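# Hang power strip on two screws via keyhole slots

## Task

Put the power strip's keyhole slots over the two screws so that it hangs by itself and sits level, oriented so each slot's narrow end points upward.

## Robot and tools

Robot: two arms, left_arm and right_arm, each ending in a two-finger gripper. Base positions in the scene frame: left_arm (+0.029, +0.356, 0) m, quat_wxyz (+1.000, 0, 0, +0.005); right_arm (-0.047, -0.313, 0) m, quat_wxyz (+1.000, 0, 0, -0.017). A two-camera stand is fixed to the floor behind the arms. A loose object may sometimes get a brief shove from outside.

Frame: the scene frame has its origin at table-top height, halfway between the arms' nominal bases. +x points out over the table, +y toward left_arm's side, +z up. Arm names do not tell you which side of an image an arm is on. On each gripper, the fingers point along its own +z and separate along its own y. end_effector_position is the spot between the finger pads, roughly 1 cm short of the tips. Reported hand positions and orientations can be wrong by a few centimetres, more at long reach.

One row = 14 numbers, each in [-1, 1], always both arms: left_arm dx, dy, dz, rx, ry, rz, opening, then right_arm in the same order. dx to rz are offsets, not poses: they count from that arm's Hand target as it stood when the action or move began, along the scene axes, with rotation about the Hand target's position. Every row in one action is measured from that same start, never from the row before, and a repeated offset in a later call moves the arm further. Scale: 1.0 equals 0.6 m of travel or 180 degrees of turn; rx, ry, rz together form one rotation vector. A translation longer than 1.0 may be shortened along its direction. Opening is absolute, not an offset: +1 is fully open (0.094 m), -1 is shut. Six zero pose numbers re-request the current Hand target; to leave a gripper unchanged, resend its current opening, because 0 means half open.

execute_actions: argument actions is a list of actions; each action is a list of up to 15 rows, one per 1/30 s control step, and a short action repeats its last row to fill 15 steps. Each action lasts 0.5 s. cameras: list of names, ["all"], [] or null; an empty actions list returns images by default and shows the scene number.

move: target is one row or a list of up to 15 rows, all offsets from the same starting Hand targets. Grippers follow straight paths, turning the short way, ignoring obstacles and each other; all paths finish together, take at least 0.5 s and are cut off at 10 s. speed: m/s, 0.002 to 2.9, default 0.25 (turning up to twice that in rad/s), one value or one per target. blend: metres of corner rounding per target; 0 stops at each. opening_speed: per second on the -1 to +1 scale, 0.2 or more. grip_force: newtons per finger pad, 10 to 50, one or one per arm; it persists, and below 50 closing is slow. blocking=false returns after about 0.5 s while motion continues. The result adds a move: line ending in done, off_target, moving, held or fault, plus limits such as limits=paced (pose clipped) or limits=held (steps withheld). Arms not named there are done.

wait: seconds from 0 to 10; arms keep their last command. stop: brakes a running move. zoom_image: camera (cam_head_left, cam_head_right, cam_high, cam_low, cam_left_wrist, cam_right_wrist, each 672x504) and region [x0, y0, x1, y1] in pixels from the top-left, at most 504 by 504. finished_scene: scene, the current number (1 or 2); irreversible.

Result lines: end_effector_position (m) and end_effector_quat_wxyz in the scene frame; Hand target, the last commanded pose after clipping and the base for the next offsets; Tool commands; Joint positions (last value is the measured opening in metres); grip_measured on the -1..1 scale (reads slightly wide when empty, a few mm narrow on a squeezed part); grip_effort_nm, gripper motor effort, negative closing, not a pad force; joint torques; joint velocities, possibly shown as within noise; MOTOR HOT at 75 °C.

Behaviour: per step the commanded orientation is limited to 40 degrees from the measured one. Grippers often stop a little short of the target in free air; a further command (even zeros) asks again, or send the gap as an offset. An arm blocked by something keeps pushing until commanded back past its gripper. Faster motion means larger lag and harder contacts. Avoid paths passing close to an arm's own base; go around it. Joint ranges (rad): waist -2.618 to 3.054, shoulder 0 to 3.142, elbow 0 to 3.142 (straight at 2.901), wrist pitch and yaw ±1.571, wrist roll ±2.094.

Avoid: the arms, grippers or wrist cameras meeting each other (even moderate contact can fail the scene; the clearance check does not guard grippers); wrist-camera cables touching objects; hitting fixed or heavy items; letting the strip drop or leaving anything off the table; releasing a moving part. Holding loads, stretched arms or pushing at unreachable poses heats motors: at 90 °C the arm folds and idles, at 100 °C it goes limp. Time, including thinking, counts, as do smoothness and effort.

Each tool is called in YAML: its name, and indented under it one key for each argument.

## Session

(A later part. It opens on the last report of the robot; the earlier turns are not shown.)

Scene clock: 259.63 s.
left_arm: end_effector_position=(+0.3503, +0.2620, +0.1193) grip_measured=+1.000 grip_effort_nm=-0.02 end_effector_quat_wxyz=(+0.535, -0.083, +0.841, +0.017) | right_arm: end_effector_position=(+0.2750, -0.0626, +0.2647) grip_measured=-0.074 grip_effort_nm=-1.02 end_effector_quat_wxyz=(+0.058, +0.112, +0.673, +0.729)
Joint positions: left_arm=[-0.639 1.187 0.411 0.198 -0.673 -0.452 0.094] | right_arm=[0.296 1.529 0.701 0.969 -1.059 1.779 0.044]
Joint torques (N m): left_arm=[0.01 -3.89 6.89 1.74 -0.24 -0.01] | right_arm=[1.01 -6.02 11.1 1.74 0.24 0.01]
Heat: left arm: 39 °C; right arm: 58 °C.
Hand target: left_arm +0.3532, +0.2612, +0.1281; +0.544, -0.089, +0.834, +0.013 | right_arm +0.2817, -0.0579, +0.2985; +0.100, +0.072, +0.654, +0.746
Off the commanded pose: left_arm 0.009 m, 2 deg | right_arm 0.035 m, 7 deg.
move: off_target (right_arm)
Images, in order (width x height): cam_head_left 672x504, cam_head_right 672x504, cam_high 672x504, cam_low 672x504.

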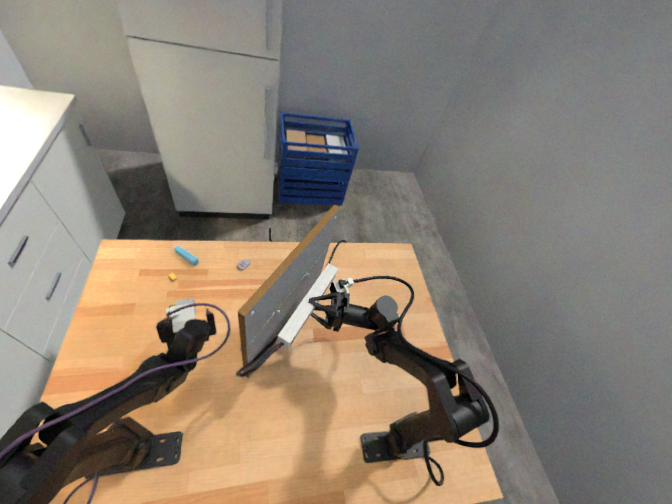

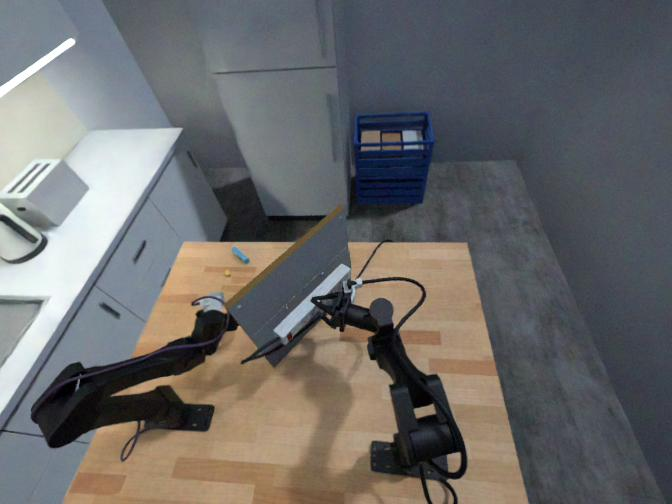

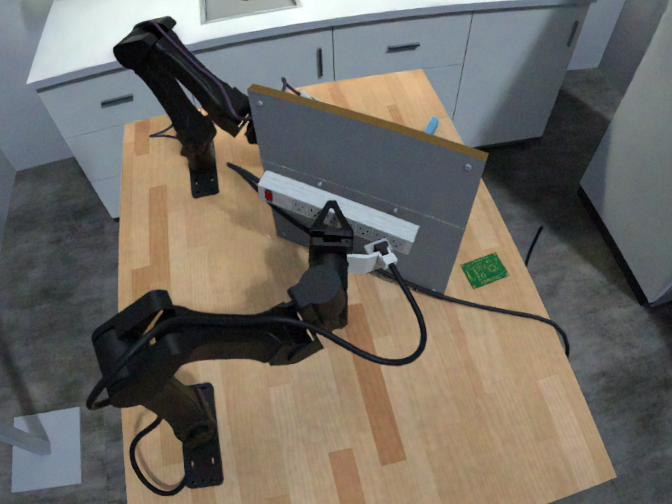

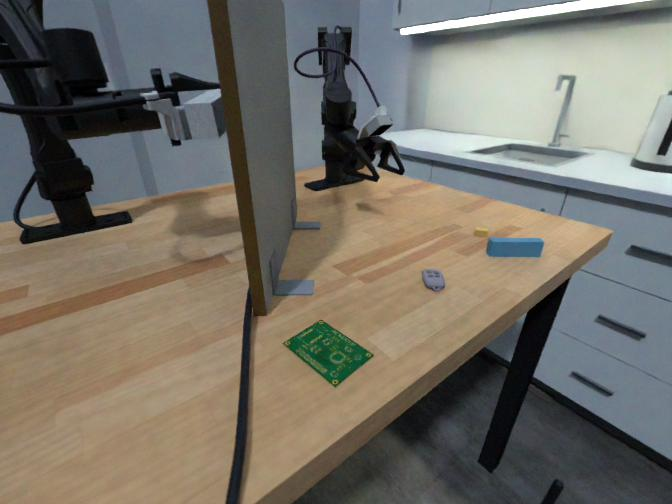

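move:
  target: [0,0,0,0,0,0,1,0.043,0.03,-0.008,-0.0217,0.008,0,-0.7]
  speed: 0.08
  cameras: ["cam_high","cam_head_left","cam_head_right"]

zoom_image:
  camera: "cam_high"
  region: [240, 130, 460, 280]

zoom_image:
  camera: "cam_head_right"
  region: [250, 230, 370, 350]

zoom_image:
  camera: "cam_head_left"
  region: [250, 230, 370, 350]

Scene clock: 278.70 s.
left_arm: end_effector_position=(+0.3503, +0.2620, +0.1193) grip_measured=+1.000 grip_effort_nm=-0.02 end_effector_quat_wxyz=(+0.535, -0.083, +0.841, +0.017) | right_arm: end_effector_position=(+0.3029, -0.0465, +0.2581) grip_measured=-0.074 grip_effort_nm=-1.03 end_effector_quat_wxyz=(+0.058, +0.120, +0.698, +0.703)
Joint positions: left_arm=[-0.639 1.187 0.411 0.198 -0.673 -0.452 0.094] | right_arm=[0.324 1.601 0.851 0.743 -1.028 1.652 0.044]
Joint torques (N m): left_arm=[-0.03 -3.9 6.91 1.73 -0.24 -0.01] | right_arm=[1.24 -7.08 11.38 1.8 0.05 0.08]
Heat: left arm: 39 °C; right arm: 57 °C.
Hand target: left_arm +0.3532, +0.2612, +0.1281; +0.544, -0.089, +0.834, +0.013 | right_arm +0.3075, -0.0399, +0.2937; +0.094, +0.078, +0.681, +0.722
Off the commanded pose: left_arm 0.009 m, 2 deg | right_arm 0.037 m, 7 deg.
move: off_target (right_arm)
Images, in order (width x height): cam_head_left 672x504, cam_head_right 672x504, cam_high 672x504.

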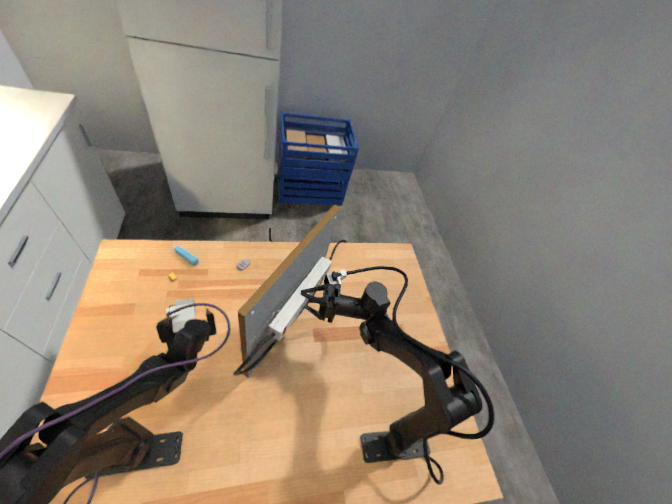

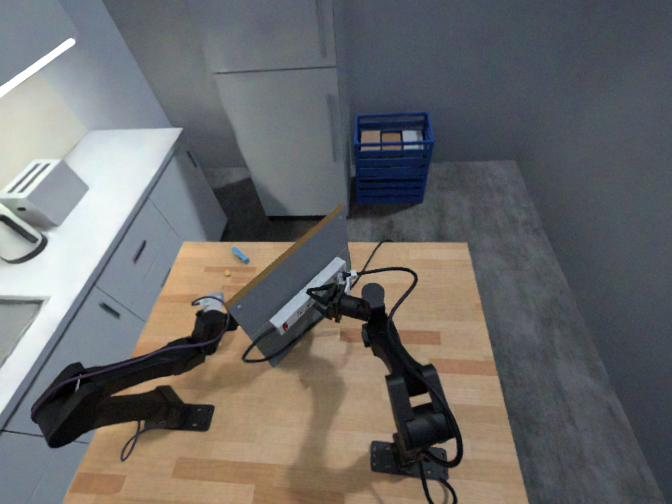

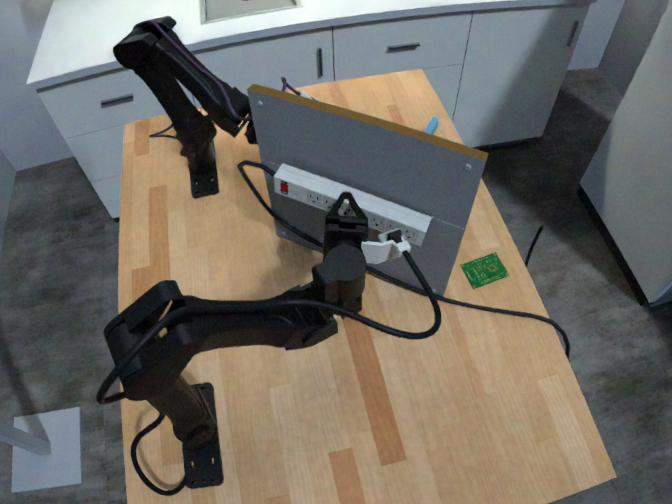

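Scaled by 2.291.

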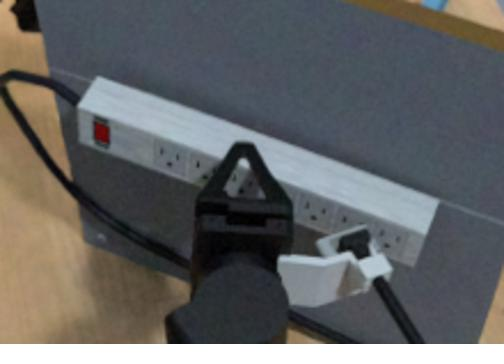

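Scaled by 4.200.

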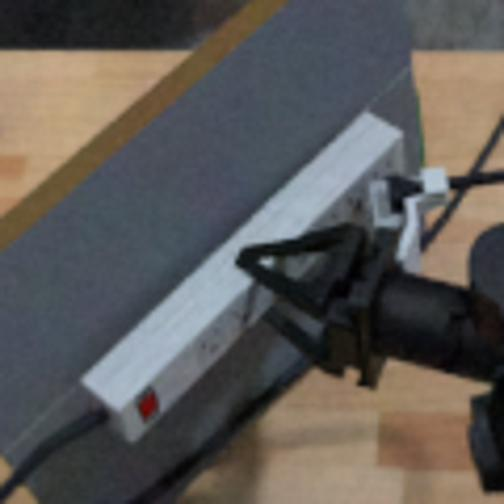

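Scaled by 4.200.

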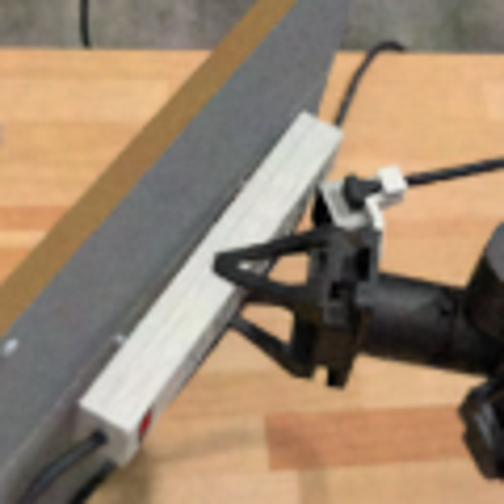

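move:
  target:
    - [0,0,0,0,0,0,1,-0.01,-0.012,0,-0.0135,-0.018,-0.008,-0.7]
    - [0,0,0,0,0,0,1,0.008,0.02,0.0,-0.0135,-0.018,-0.008,-0.7]
  speed: 0.05
  cameras: ["cam_high","cam_head_left","cam_head_right"]

zoom_image:
  camera: "cam_high"
  region: [240, 130, 460, 280]

zoom_image:
  camera: "cam_head_right"
  region: [250, 230, 370, 350]

zoom_image:
  camera: "cam_head_left"
  region: [250, 230, 370, 350]

Scene clock: 300.10 s.
left_arm: end_effector_position=(+0.3503, +0.2620, +0.1193) grip_measured=+1.000 grip_effort_nm=-0.02 end_effector_quat_wxyz=(+0.535, -0.083, +0.841, +0.017) | right_arm: end_effector_position=(+0.3038, -0.0393, +0.2491) grip_measured=-0.074 grip_effort_nm=-1.02 end_effector_quat_wxyz=(+0.079, +0.113, +0.715, +0.685)
Joint positions: left_arm=[-0.639 1.187 0.411 0.198 -0.673 -0.452 0.094] | right_arm=[0.351 1.594 0.865 0.64 -0.98 1.539 0.044]
Joint torques (N m): left_arm=[-0.03 -3.93 6.93 1.74 -0.23 -0.01] | right_arm=[1.69 -6.97 12.79 1.91 0.03 0.02]
Heat: left arm: 39 °C; right arm: 57 °C.
Hand target: left_arm +0.3532, +0.2612, +0.1281; +0.544, -0.089, +0.834, +0.013 | right_arm +0.3123, -0.0279, +0.2937; +0.124, +0.064, +0.692, +0.709
Off the commanded pose: left_arm 0.009 m, 2 deg | right_arm 0.047 m, 9 deg.
move: off_target (right_arm)
Images, in order (width x height): cam_head_left 672x504, cam_head_right 672x504, cam_high 672x504.

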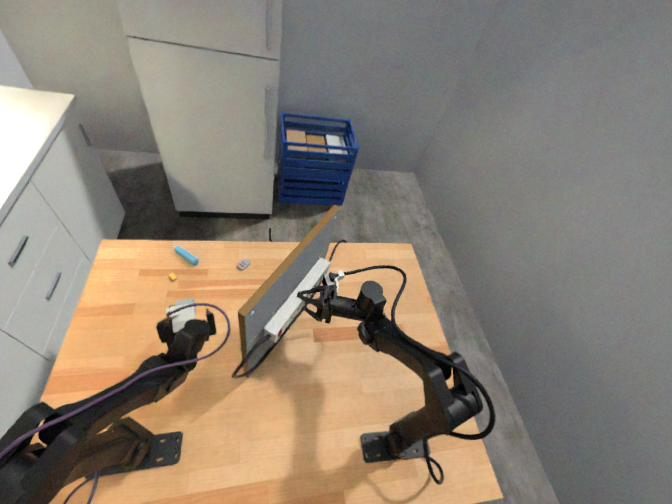

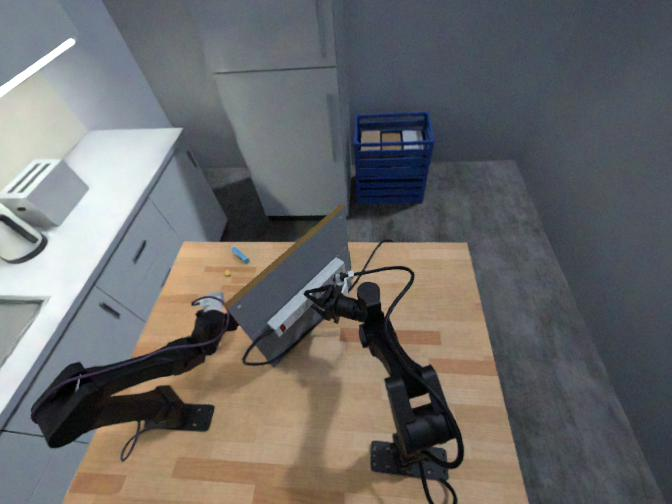

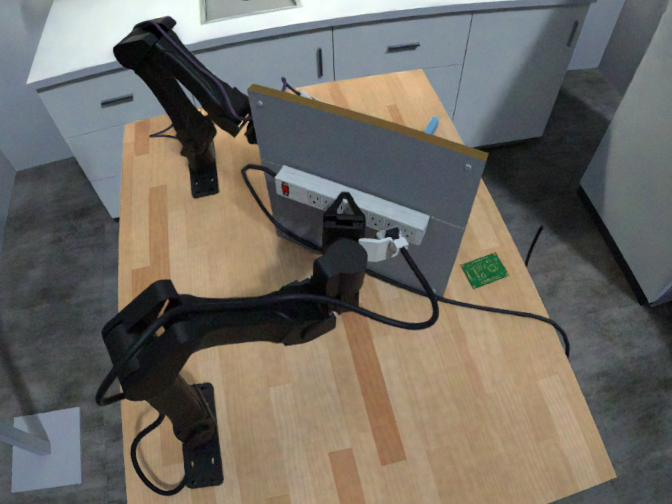

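Scaled by 2.291.

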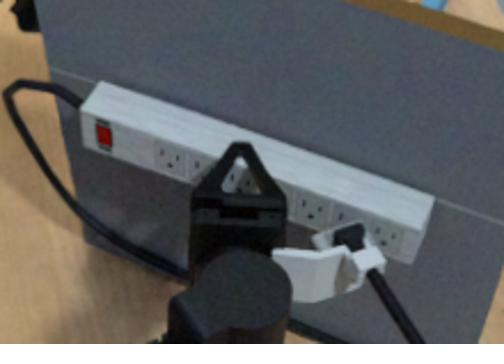

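Scaled by 4.200.

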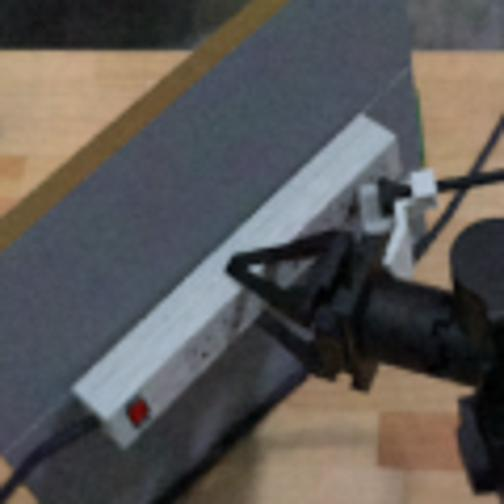

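Scaled by 4.200.

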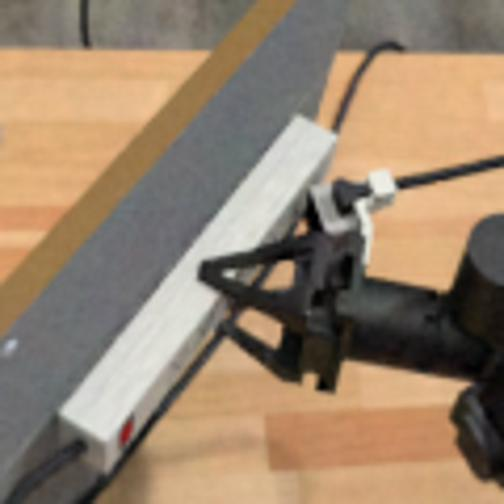

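move:
  target:
    - [0,0,0,0,0,0,1,-0.018,-0.022,0.0,0,0,0,-0.7]
    - [0,0,0,0,0,0,1,-0.018,-0.022,0.017,-0.003,-0.004,0,-0.7]
    - [0,0,0,0,0,0,1,0.007,0.009,0.017,-0.003,-0.004,0,-0.7]
  speed: 0.05
  cameras: ["cam_high","cam_head_left","cam_head_right"]

zoom_image:
  camera: "cam_high"
  region: [240, 130, 460, 280]

zoom_image:
  camera: "cam_head_right"
  region: [250, 230, 370, 350]

zoom_image:
  camera: "cam_head_left"
  region: [250, 230, 370, 350]

Scene clock: 322.90 s.
left_arm: end_effector_position=(+0.3503, +0.2620, +0.1193) grip_measured=+1.000 grip_effort_nm=-0.02 end_effector_quat_wxyz=(+0.535, -0.083, +0.841, +0.017) | right_arm: end_effector_position=(+0.3057, -0.0385, +0.2566) grip_measured=-0.074 grip_effort_nm=-1.02 end_effector_quat_wxyz=(+0.083, +0.113, +0.721, +0.679)
Joint positions: left_arm=[-0.639 1.187 0.411 0.198 -0.673 -0.452 0.094] | right_arm=[0.353 1.576 0.902 0.557 -0.971 1.51 0.044]
Joint torques (N m): left_arm=[-0.03 -3.9 6.94 1.72 -0.24 -0.01] | right_arm=[2.47 -5.82 14.15 2.03 0.08 0.11]
Heat: left arm: 39 °C; right arm: 57 °C.
Hand target: left_arm +0.3532, +0.2612, +0.1281; +0.544, -0.089, +0.834, +0.013 | right_arm +0.3165, -0.0225, +0.3039; +0.129, +0.059, +0.694, +0.706
Off the commanded pose: left_arm 0.009 m, 2 deg | right_arm 0.051 m, 9 deg.
move: off_target (right_arm)
Images, in order (width x height): cam_head_left 672x504, cam_head_right 672x504, cam_high 672x504.

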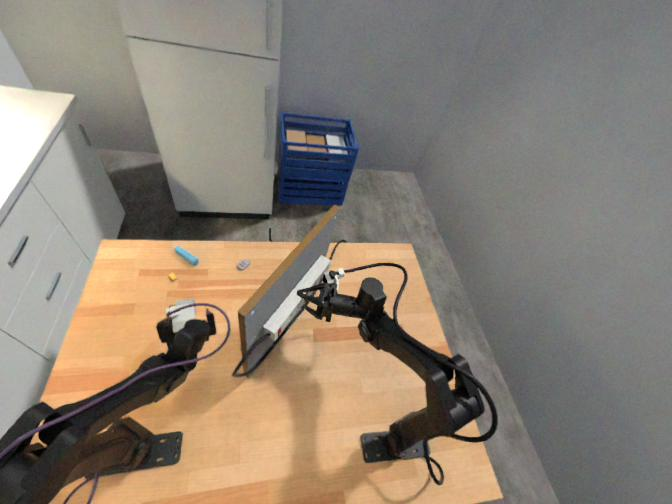

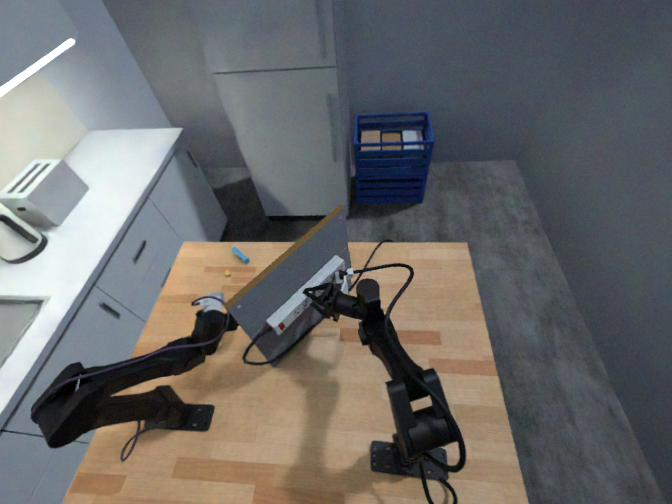

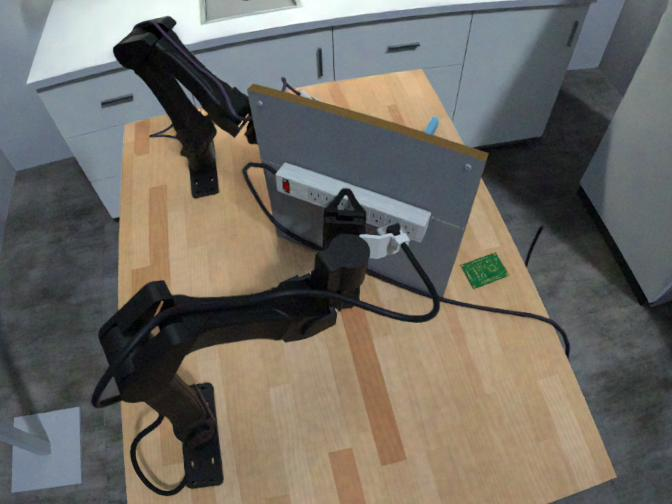

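Scaled by 2.291.

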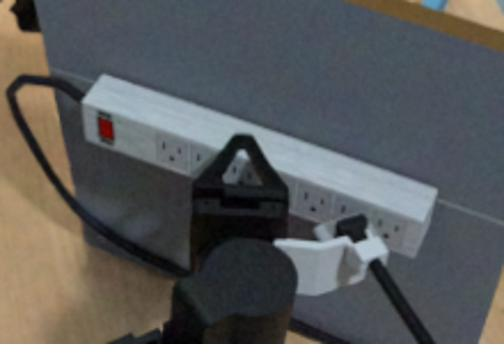

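Scaled by 4.200.

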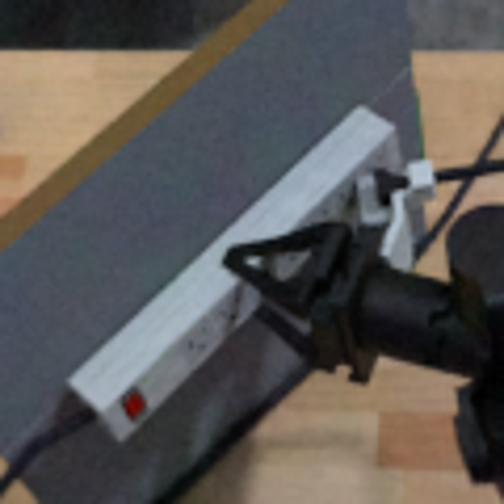

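Scaled by 4.200.

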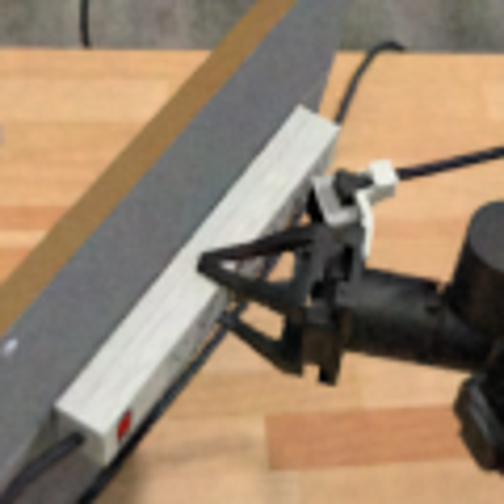

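move:
  target: [0,0,0,0,0,0,1,0.0165,0.0175,0.003,-0.004,-0.005,0,-0.7]
  speed: 0.04

move:
  target: [0,0,0,0,0,0,1,0.008,0.0105,0.0,0,0,0,-0.7]
  speed: 0.04
  cameras: ["cam_high","cam_head_left","cam_head_right"]

zoom_image:
  camera: "cam_high"
  region: [240, 130, 460, 280]

zoom_image:
  camera: "cam_head_left"
  region: [250, 230, 370, 350]

Scene clock: 336.10 s.
left_arm: end_effector_position=(+0.3503, +0.2620, +0.1193) grip_measured=+1.000 grip_effort_nm=-0.02 end_effector_quat_wxyz=(+0.535, -0.083, +0.841, +0.017) | right_arm: end_effector_position=(+0.3060, -0.0377, +0.2569) grip_measured=-0.074 grip_effort_nm=-1.02 end_effector_quat_wxyz=(+0.074, +0.111, +0.726, +0.674)
Joint positions: left_arm=[-0.639 1.187 0.411 0.198 -0.673 -0.452 0.094] | right_arm=[0.351 1.581 0.928 0.507 -0.988 1.491 0.044]
Joint torques (N m): left_arm=[-0.01 -3.9 6.93 1.73 -0.24 -0.01] | right_arm=[4.23 -4.27 15.94 2.3 0.32 -0.07]
Heat: left arm: 39 °C; right arm: 56 °C.
Hand target: left_arm +0.3532, +0.2612, +0.1281; +0.544, -0.089, +0.834, +0.013 | right_arm +0.3262, -0.0119, +0.3058; +0.134, +0.052, +0.698, +0.702
Off the commanded pose: left_arm 0.009 m, 2 deg | right_arm 0.059 m, 11 deg.
move: off_target (right_arm)

Scene clock: 336.93 s.
left_arm: end_effector_position=(+0.3503, +0.2620, +0.1193) grip_measured=+1.000 grip_effort_nm=-0.02 end_effector_quat_wxyz=(+0.535, -0.083, +0.841, +0.017) | right_arm: end_effector_position=(+0.3063, -0.0377, +0.2574) grip_measured=-0.074 grip_effort_nm=-1.03 end_effector_quat_wxyz=(+0.071, +0.113, +0.727, +0.673)
Joint positions: left_arm=[-0.639 1.187 0.411 0.198 -0.673 -0.452 0.094] | right_arm=[0.35 1.58 0.935 0.491 -0.99 1.491 0.044]
Joint torques (N m): left_arm=[-0.02 -3.93 6.9 1.74 -0.25 -0.01] | right_arm=[5.38 -2.95 16.8 2.41 0.46 0]
Heat: left arm: 39 °C; right arm: 56 °C.
Hand target: left_arm +0.3532, +0.2612, +0.1281; +0.544, -0.089, +0.834, +0.013 | right_arm +0.3310, -0.0056, +0.3058; +0.134, +0.052, +0.698, +0.702
Off the commanded pose: left_arm 0.009 m, 2 deg | right_arm 0.063 m, 11 deg.
move: off_target (right_arm)
Images, in order (width x height): cam_head_left 672x504, cam_head_right 672x504, cam_high 672x504.

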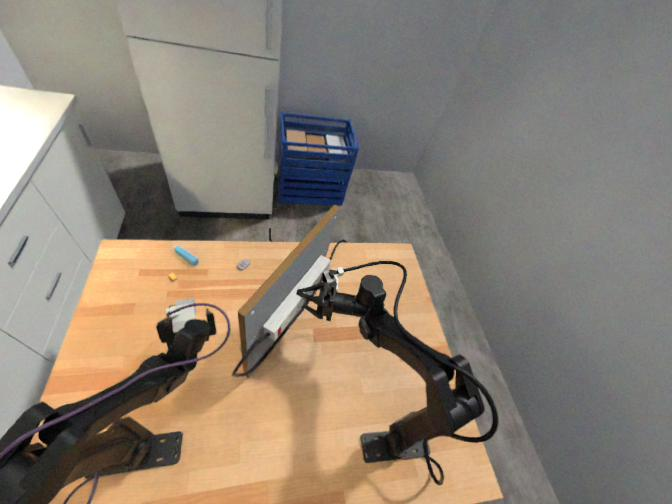

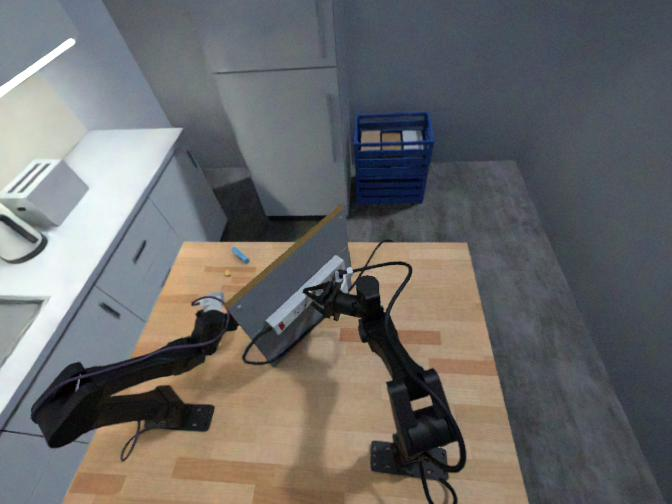

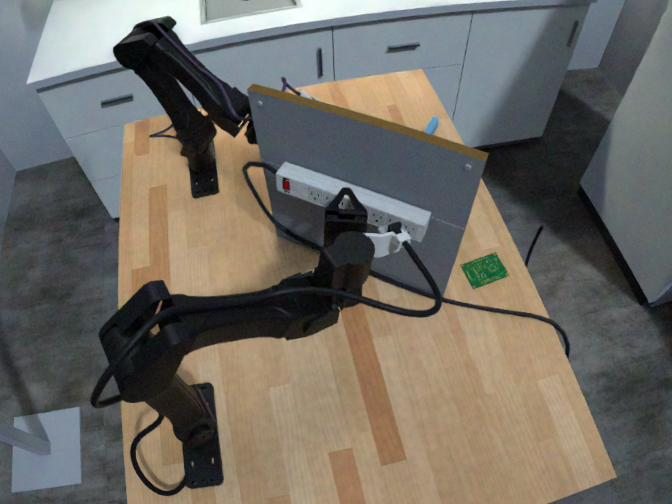

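Scaled by 2.291.

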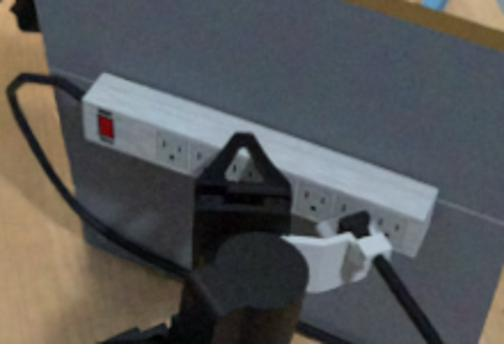

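Scaled by 4.200.

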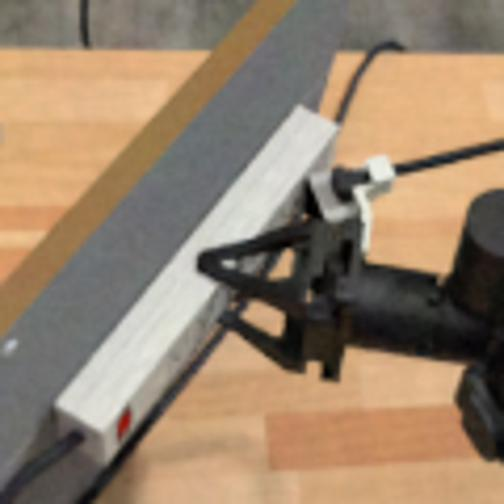

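move:
  target: [0,0,0,0,0,0,1,0,0,-0.03,0,0,0,-0.7]
  speed: 0.05

move:
  target: [0,0,0,0,0,0,1,0,0,-0.015,0,0,0,-0.7]
  speed: 0.05

move:
  target: [0,0,0,0,0,0,1,0,0,-0.012,0,0,0,-0.7]
  speed: 0.05

move:
  target: [0,0,0,0,0,0,1,0,0,-0.01,0,0,0,-0.7]
  speed: 0.05

Scene clock: 345.13 s.
left_arm: end_effector_position=(+0.3503, +0.2620, +0.1193) grip_measured=+1.000 grip_effort_nm=-0.02 end_effector_quat_wxyz=(+0.535, -0.083, +0.841, +0.017) | right_arm: end_effector_position=(+0.3064, -0.0374, +0.2572) grip_measured=-0.074 grip_effort_nm=-1.02 end_effector_quat_wxyz=(+0.071, +0.111, +0.727, +0.674)
Joint positions: left_arm=[-0.639 1.187 0.411 0.198 -0.673 -0.452 0.094] | right_arm=[0.35 1.583 0.935 0.496 -0.992 1.49 0.044]
Joint torques (N m): left_arm=[0.01 -3.9 6.93 1.73 -0.25 -0.02] | right_arm=[5.61 -0.83 14.46 2.68 0.48 -0.16]
Heat: left arm: 39 °C; right arm: 57 °C.
Hand target: left_arm +0.3532, +0.2612, +0.1281; +0.544, -0.089, +0.834, +0.013 | right_arm +0.3311, -0.0056, +0.2877; +0.134, +0.052, +0.698, +0.702
Off the commanded pose: left_arm 0.009 m, 2 deg | right_arm 0.051 m, 11 deg.
move: off_target (right_arm)

Scene clock: 346.10 s.
left_arm: end_effector_position=(+0.3503, +0.2620, +0.1193) grip_measured=+1.000 grip_effort_nm=-0.02 end_effector_quat_wxyz=(+0.535, -0.083, +0.841, +0.017) | right_arm: end_effector_position=(+0.3059, -0.0387, +0.2567) grip_measured=-0.074 grip_effort_nm=-1.03 end_effector_quat_wxyz=(+0.069, +0.102, +0.726, +0.676)
Joint positions: left_arm=[-0.639 1.187 0.411 0.198 -0.673 -0.452 0.094] | right_arm=[0.342 1.591 0.935 0.51 -1.016 1.485 0.044]
Joint torques (N m): left_arm=[-0.03 -3.89 6.9 1.74 -0.24 -0.01] | right_arm=[6.2 -0.68 13.04 2.76 0.72 -0.19]
Heat: left arm: 39 °C; right arm: 58 °C.
Hand target: left_arm +0.3532, +0.2612, +0.1281; +0.544, -0.089, +0.834, +0.013 | right_arm +0.3311, -0.0056, +0.2788; +0.134, +0.052, +0.698, +0.702
Off the commanded pose: left_arm 0.009 m, 2 deg | right_arm 0.047 m, 10 deg.
move: off_target (right_arm)

Scene clock: 347.07 s.
left_arm: end_effector_position=(+0.3503, +0.2620, +0.1193) grip_measured=+1.000 grip_effort_nm=-0.02 end_effector_quat_wxyz=(+0.535, -0.083, +0.841, +0.017) | right_arm: end_effector_position=(+0.3055, -0.0397, +0.2562) grip_measured=-0.074 grip_effort_nm=-1.03 end_effector_quat_wxyz=(+0.067, +0.095, +0.726, +0.678)
Joint positions: left_arm=[-0.639 1.187 0.411 0.198 -0.673 -0.452 0.094] | right_arm=[0.336 1.599 0.935 0.522 -1.035 1.482 0.044]
Joint torques (N m): left_arm=[-0.01 -3.95 6.93 1.73 -0.24 -0.01] | right_arm=[6.97 -0.42 12.19 2.79 0.82 -0.2]
Heat: left arm: 39 °C; right arm: 58 °C.
Hand target: left_arm +0.3532, +0.2612, +0.1281; +0.544, -0.089, +0.834, +0.013 | right_arm +0.3311, -0.0057, +0.2716; +0.134, +0.052, +0.698, +0.702
Off the commanded pose: left_arm 0.009 m, 2 deg | right_arm 0.045 m, 10 deg.
move: off_target (right_arm)

Scene clock: 348.03 s.
left_arm: end_effector_position=(+0.3503, +0.2620, +0.1193) grip_measured=+1.000 grip_effort_nm=-0.02 end_effector_quat_wxyz=(+0.535, -0.083, +0.841, +0.017) | right_arm: end_effector_position=(+0.3056, -0.0407, +0.2553) grip_measured=-0.074 grip_effort_nm=-1.03 end_effector_quat_wxyz=(+0.066, +0.088, +0.725, +0.680)
Joint positions: left_arm=[-0.639 1.187 0.411 0.198 -0.673 -0.452 0.094] | right_arm=[0.33 1.607 0.935 0.536 -1.051 1.476 0.044]
Joint torques (N m): left_arm=[0.01 -3.9 6.9 1.73 -0.24 -0.01] | right_arm=[7.46 -0.28 11.32 2.77 1 -0.19]
Heat: left arm: 39 °C; right arm: 59 °C.
Hand target: left_arm +0.3532, +0.2612, +0.1281; +0.544, -0.089, +0.834, +0.013 | right_arm +0.3312, -0.0057, +0.2656; +0.135, +0.052, +0.698, +0.702
Off the commanded pose: left_arm 0.009 m, 2 deg | right_arm 0.045 m, 10 deg.
move: off_target (right_arm)

move:
  target: [0,0,0,0,0,0,1,0,0,-0.015,0,0,0,-0.7]
  speed: 0.03
  cameras: ["cam_high","cam_head_left","cam_head_right"]

zoom_image:
  camera: "cam_high"
  region: [240, 130, 460, 280]

zoom_image:
  camera: "cam_head_left"
  region: [250, 230, 370, 350]

Scene clock: 377.10 s.
left_arm: end_effector_position=(+0.3503, +0.2620, +0.1193) grip_measured=+1.000 grip_effort_nm=-0.02 end_effector_quat_wxyz=(+0.535, -0.083, +0.841, +0.017) | right_arm: end_effector_position=(+0.3111, -0.0384, +0.2478) grip_measured=-0.074 grip_effort_nm=-1.03 end_effector_quat_wxyz=(+0.093, +0.072, +0.712, +0.692)
Joint positions: left_arm=[-0.639 1.187 0.411 0.198 -0.673 -0.452 0.094] | right_arm=[0.335 1.657 0.894 0.714 -1.034 1.496 0.044]
Joint torques (N m): left_arm=[-0.02 -3.89 6.93 1.74 -0.25 -0.02] | right_arm=[7.13 -1.62 12.18 2 0.94 -0.14]
Heat: left arm: 39 °C; right arm: 62 °C.
Hand target: left_arm +0.3532, +0.2612, +0.1281; +0.544, -0.089, +0.834, +0.013 | right_arm +0.3311, -0.0056, +0.2566; +0.134, +0.052, +0.698, +0.702
Off the commanded pose: left_arm 0.009 m, 2 deg | right_arm 0.039 m, 6 deg.
move: off_target (right_arm)
Images, in order (width x height): cam_head_left 672x504, cam_head_right 672x504, cam_high 672x504.

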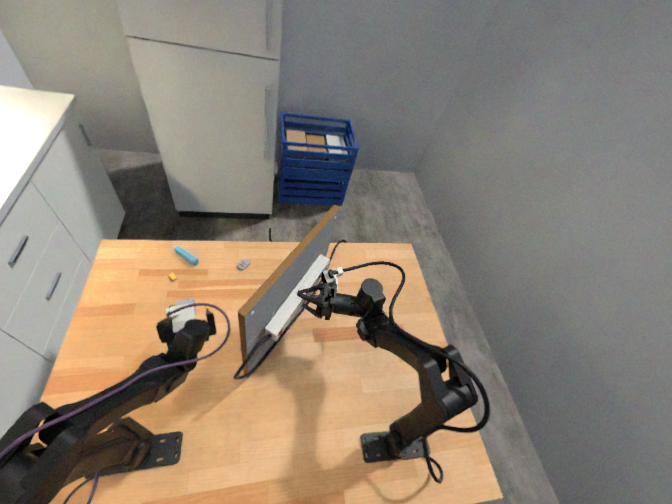

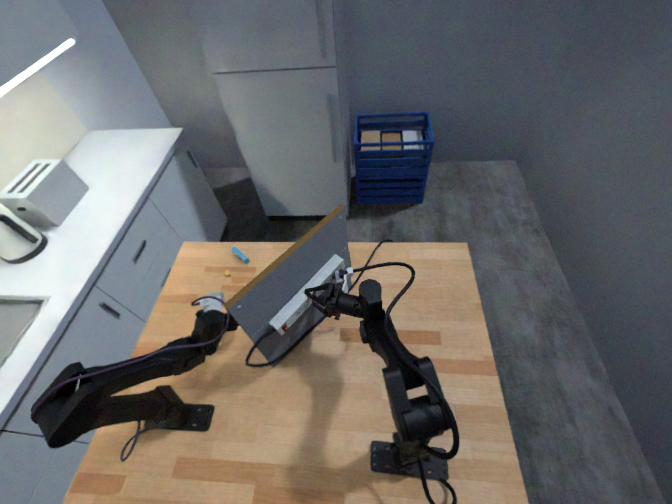

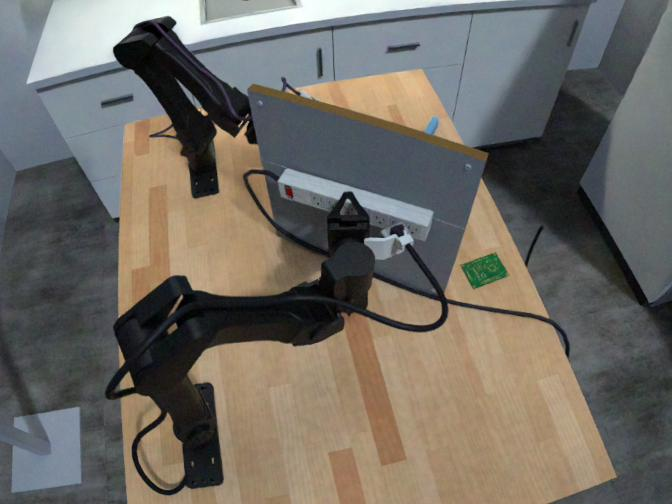

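Scaled by 2.291.

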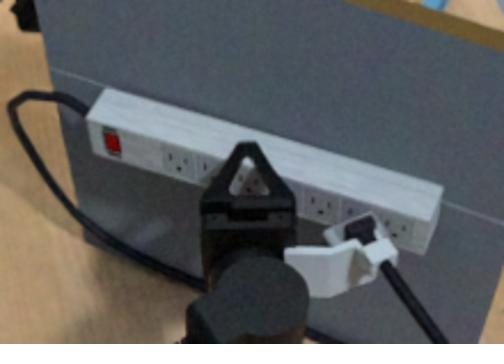

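Scaled by 4.200.

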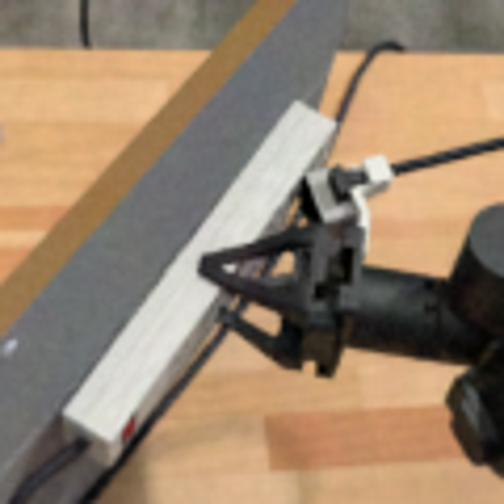

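move:
  target: [0,0,0,0,0,0,1,-0.005,-0.007,0.012,0.0111,0.0146,0,-0.7]
  speed: 0.03
  cameras: ["cam_high","cam_head_left","cam_head_right"]

zoom_image:
  camera: "cam_high"
  region: [240, 130, 460, 280]

zoom_image:
  camera: "cam_head_left"
  region: [250, 230, 370, 350]

zoom_image:
  camera: "cam_head_right"
  region: [250, 230, 370, 350]

Scene clock: 393.90 s.
left_arm: end_effector_position=(+0.3503, +0.2620, +0.1193) grip_measured=+1.000 grip_effort_nm=-0.02 end_effector_quat_wxyz=(+0.535, -0.083, +0.841, +0.017) | right_arm: end_effector_position=(+0.3110, -0.0386, +0.2481) grip_measured=-0.074 grip_effort_nm=-1.02 end_effector_quat_wxyz=(+0.093, +0.072, +0.708, +0.697)
Joint positions: left_arm=[-0.639 1.187 0.411 0.198 -0.673 -0.452 0.094] | right_arm=[0.335 1.664 0.884 0.756 -1.034 1.519 0.044]
Joint torques (N m): left_arm=[-0.02 -3.88 6.93 1.74 -0.24 -0.01] | right_arm=[6.39 -2.89 11.64 2.01 0.93 0.52]
Heat: left arm: 39 °C; right arm: 59 °C.
Hand target: left_arm +0.3532, +0.2612, +0.1281; +0.544, -0.089, +0.834, +0.013 | right_arm +0.3281, -0.0099, +0.2638; +0.118, +0.071, +0.688, +0.712
Off the commanded pose: left_arm 0.009 m, 2 deg | right_arm 0.037 m, 4 deg.
move: off_target (right_arm)
Images, in order (width x height): cam_head_left 672x504, cam_head_right 672x504, cam_high 672x504.

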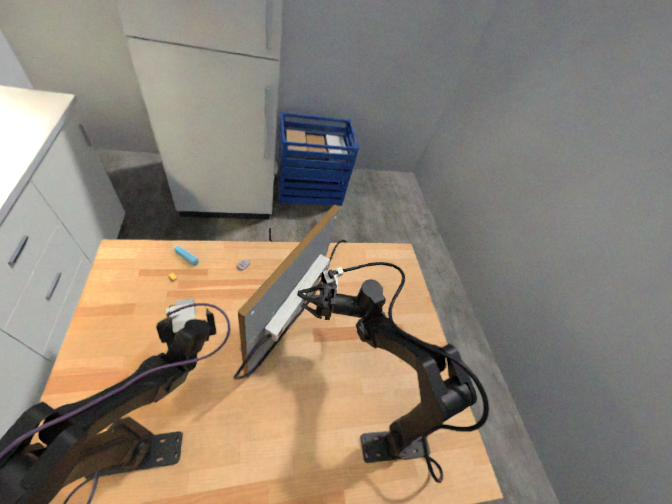

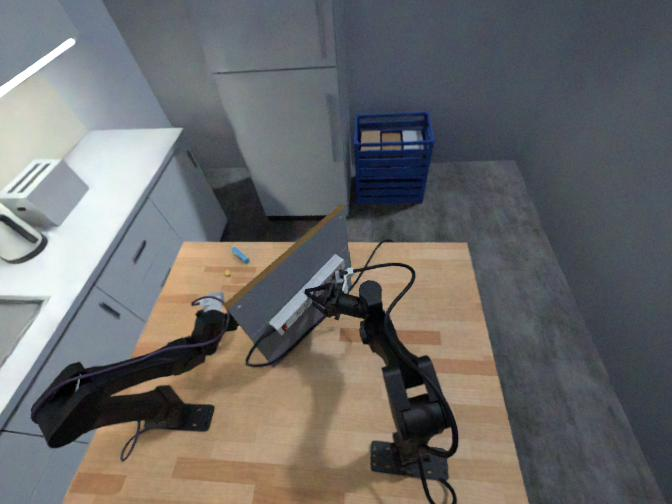

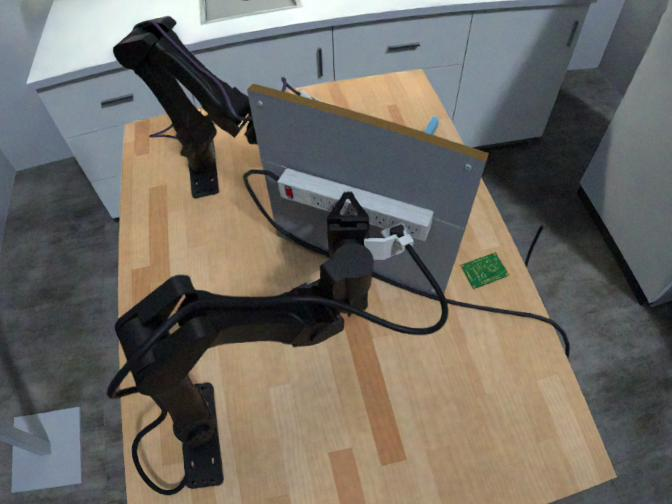

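Scaled by 2.291.

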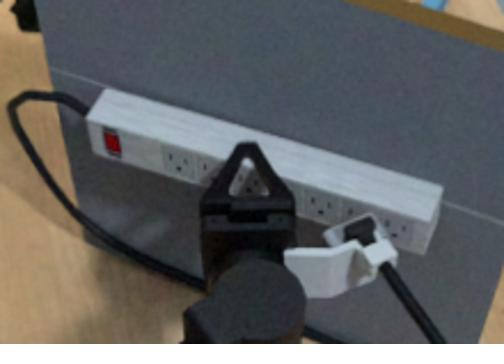

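Scaled by 4.200.

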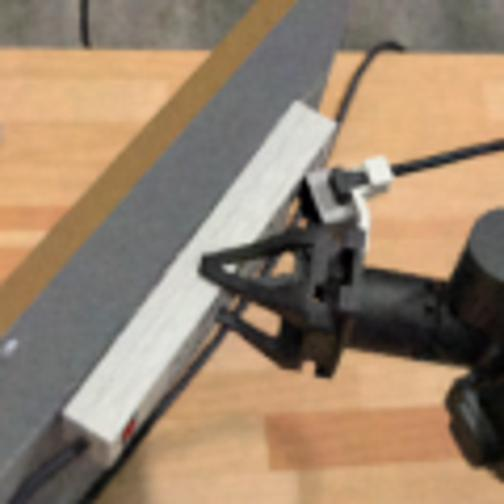

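Scaled by 4.200.

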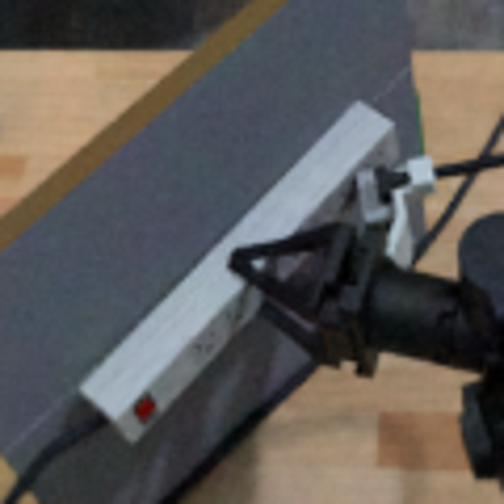

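move:
  target: [0,0,0,0,0,0,1,0,0,0.008,0.0135,0.0177,0,-0.7]
  speed: 0.03
  cameras: ["cam_high"]

zoom_image:
  camera: "cam_high"
  region: [240, 130, 460, 280]

Scene clock: 401.63 s.
left_arm: end_effector_position=(+0.3503, +0.2620, +0.1193) grip_measured=+1.000 grip_effort_nm=-0.02 end_effector_quat_wxyz=(+0.535, -0.083, +0.841, +0.017) | right_arm: end_effector_position=(+0.3111, -0.0387, +0.2484) grip_measured=-0.074 grip_effort_nm=-1.03 end_effector_quat_wxyz=(+0.092, +0.074, +0.706, +0.699)
Joint positions: left_arm=[-0.639 1.187 0.411 0.198 -0.673 -0.452 0.094] | right_arm=[0.334 1.667 0.881 0.773 -1.035 1.533 0.044]
Joint torques (N m): left_arm=[0.01 -3.92 6.93 1.73 -0.25 -0.01] | right_arm=[6.42 -2.99 11.93 2.03 0.91 1.26]
Heat: left arm: 39 °C; right arm: 59 °C.
Hand target: left_arm +0.3532, +0.2612, +0.1281; +0.544, -0.089, +0.834, +0.013 | right_arm +0.3282, -0.0099, +0.2685; +0.097, +0.093, +0.676, +0.725
Off the commanded pose: left_arm 0.009 m, 2 deg | right_arm 0.039 m, 5 deg.
move: off_target (right_arm)
Images, in order (width x height): cam_high 672x504.

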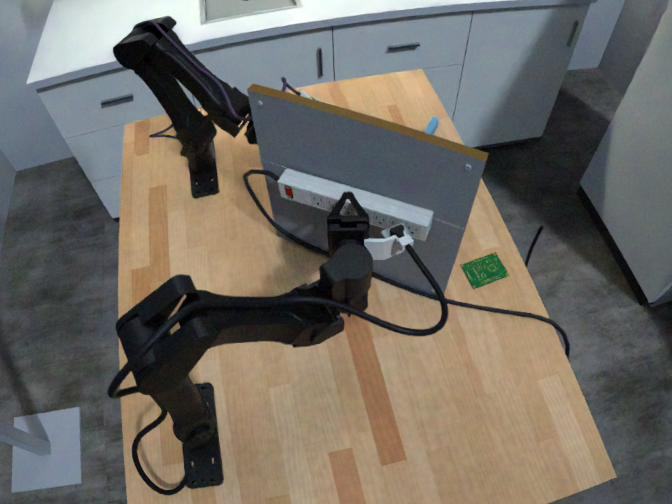

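Scaled by 2.291.

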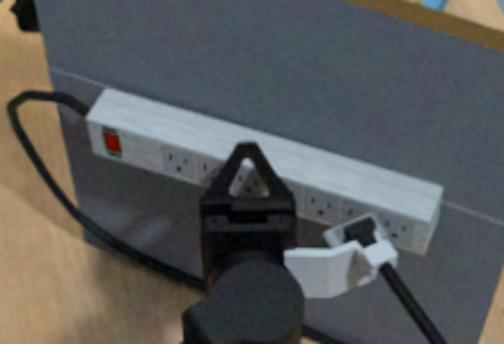

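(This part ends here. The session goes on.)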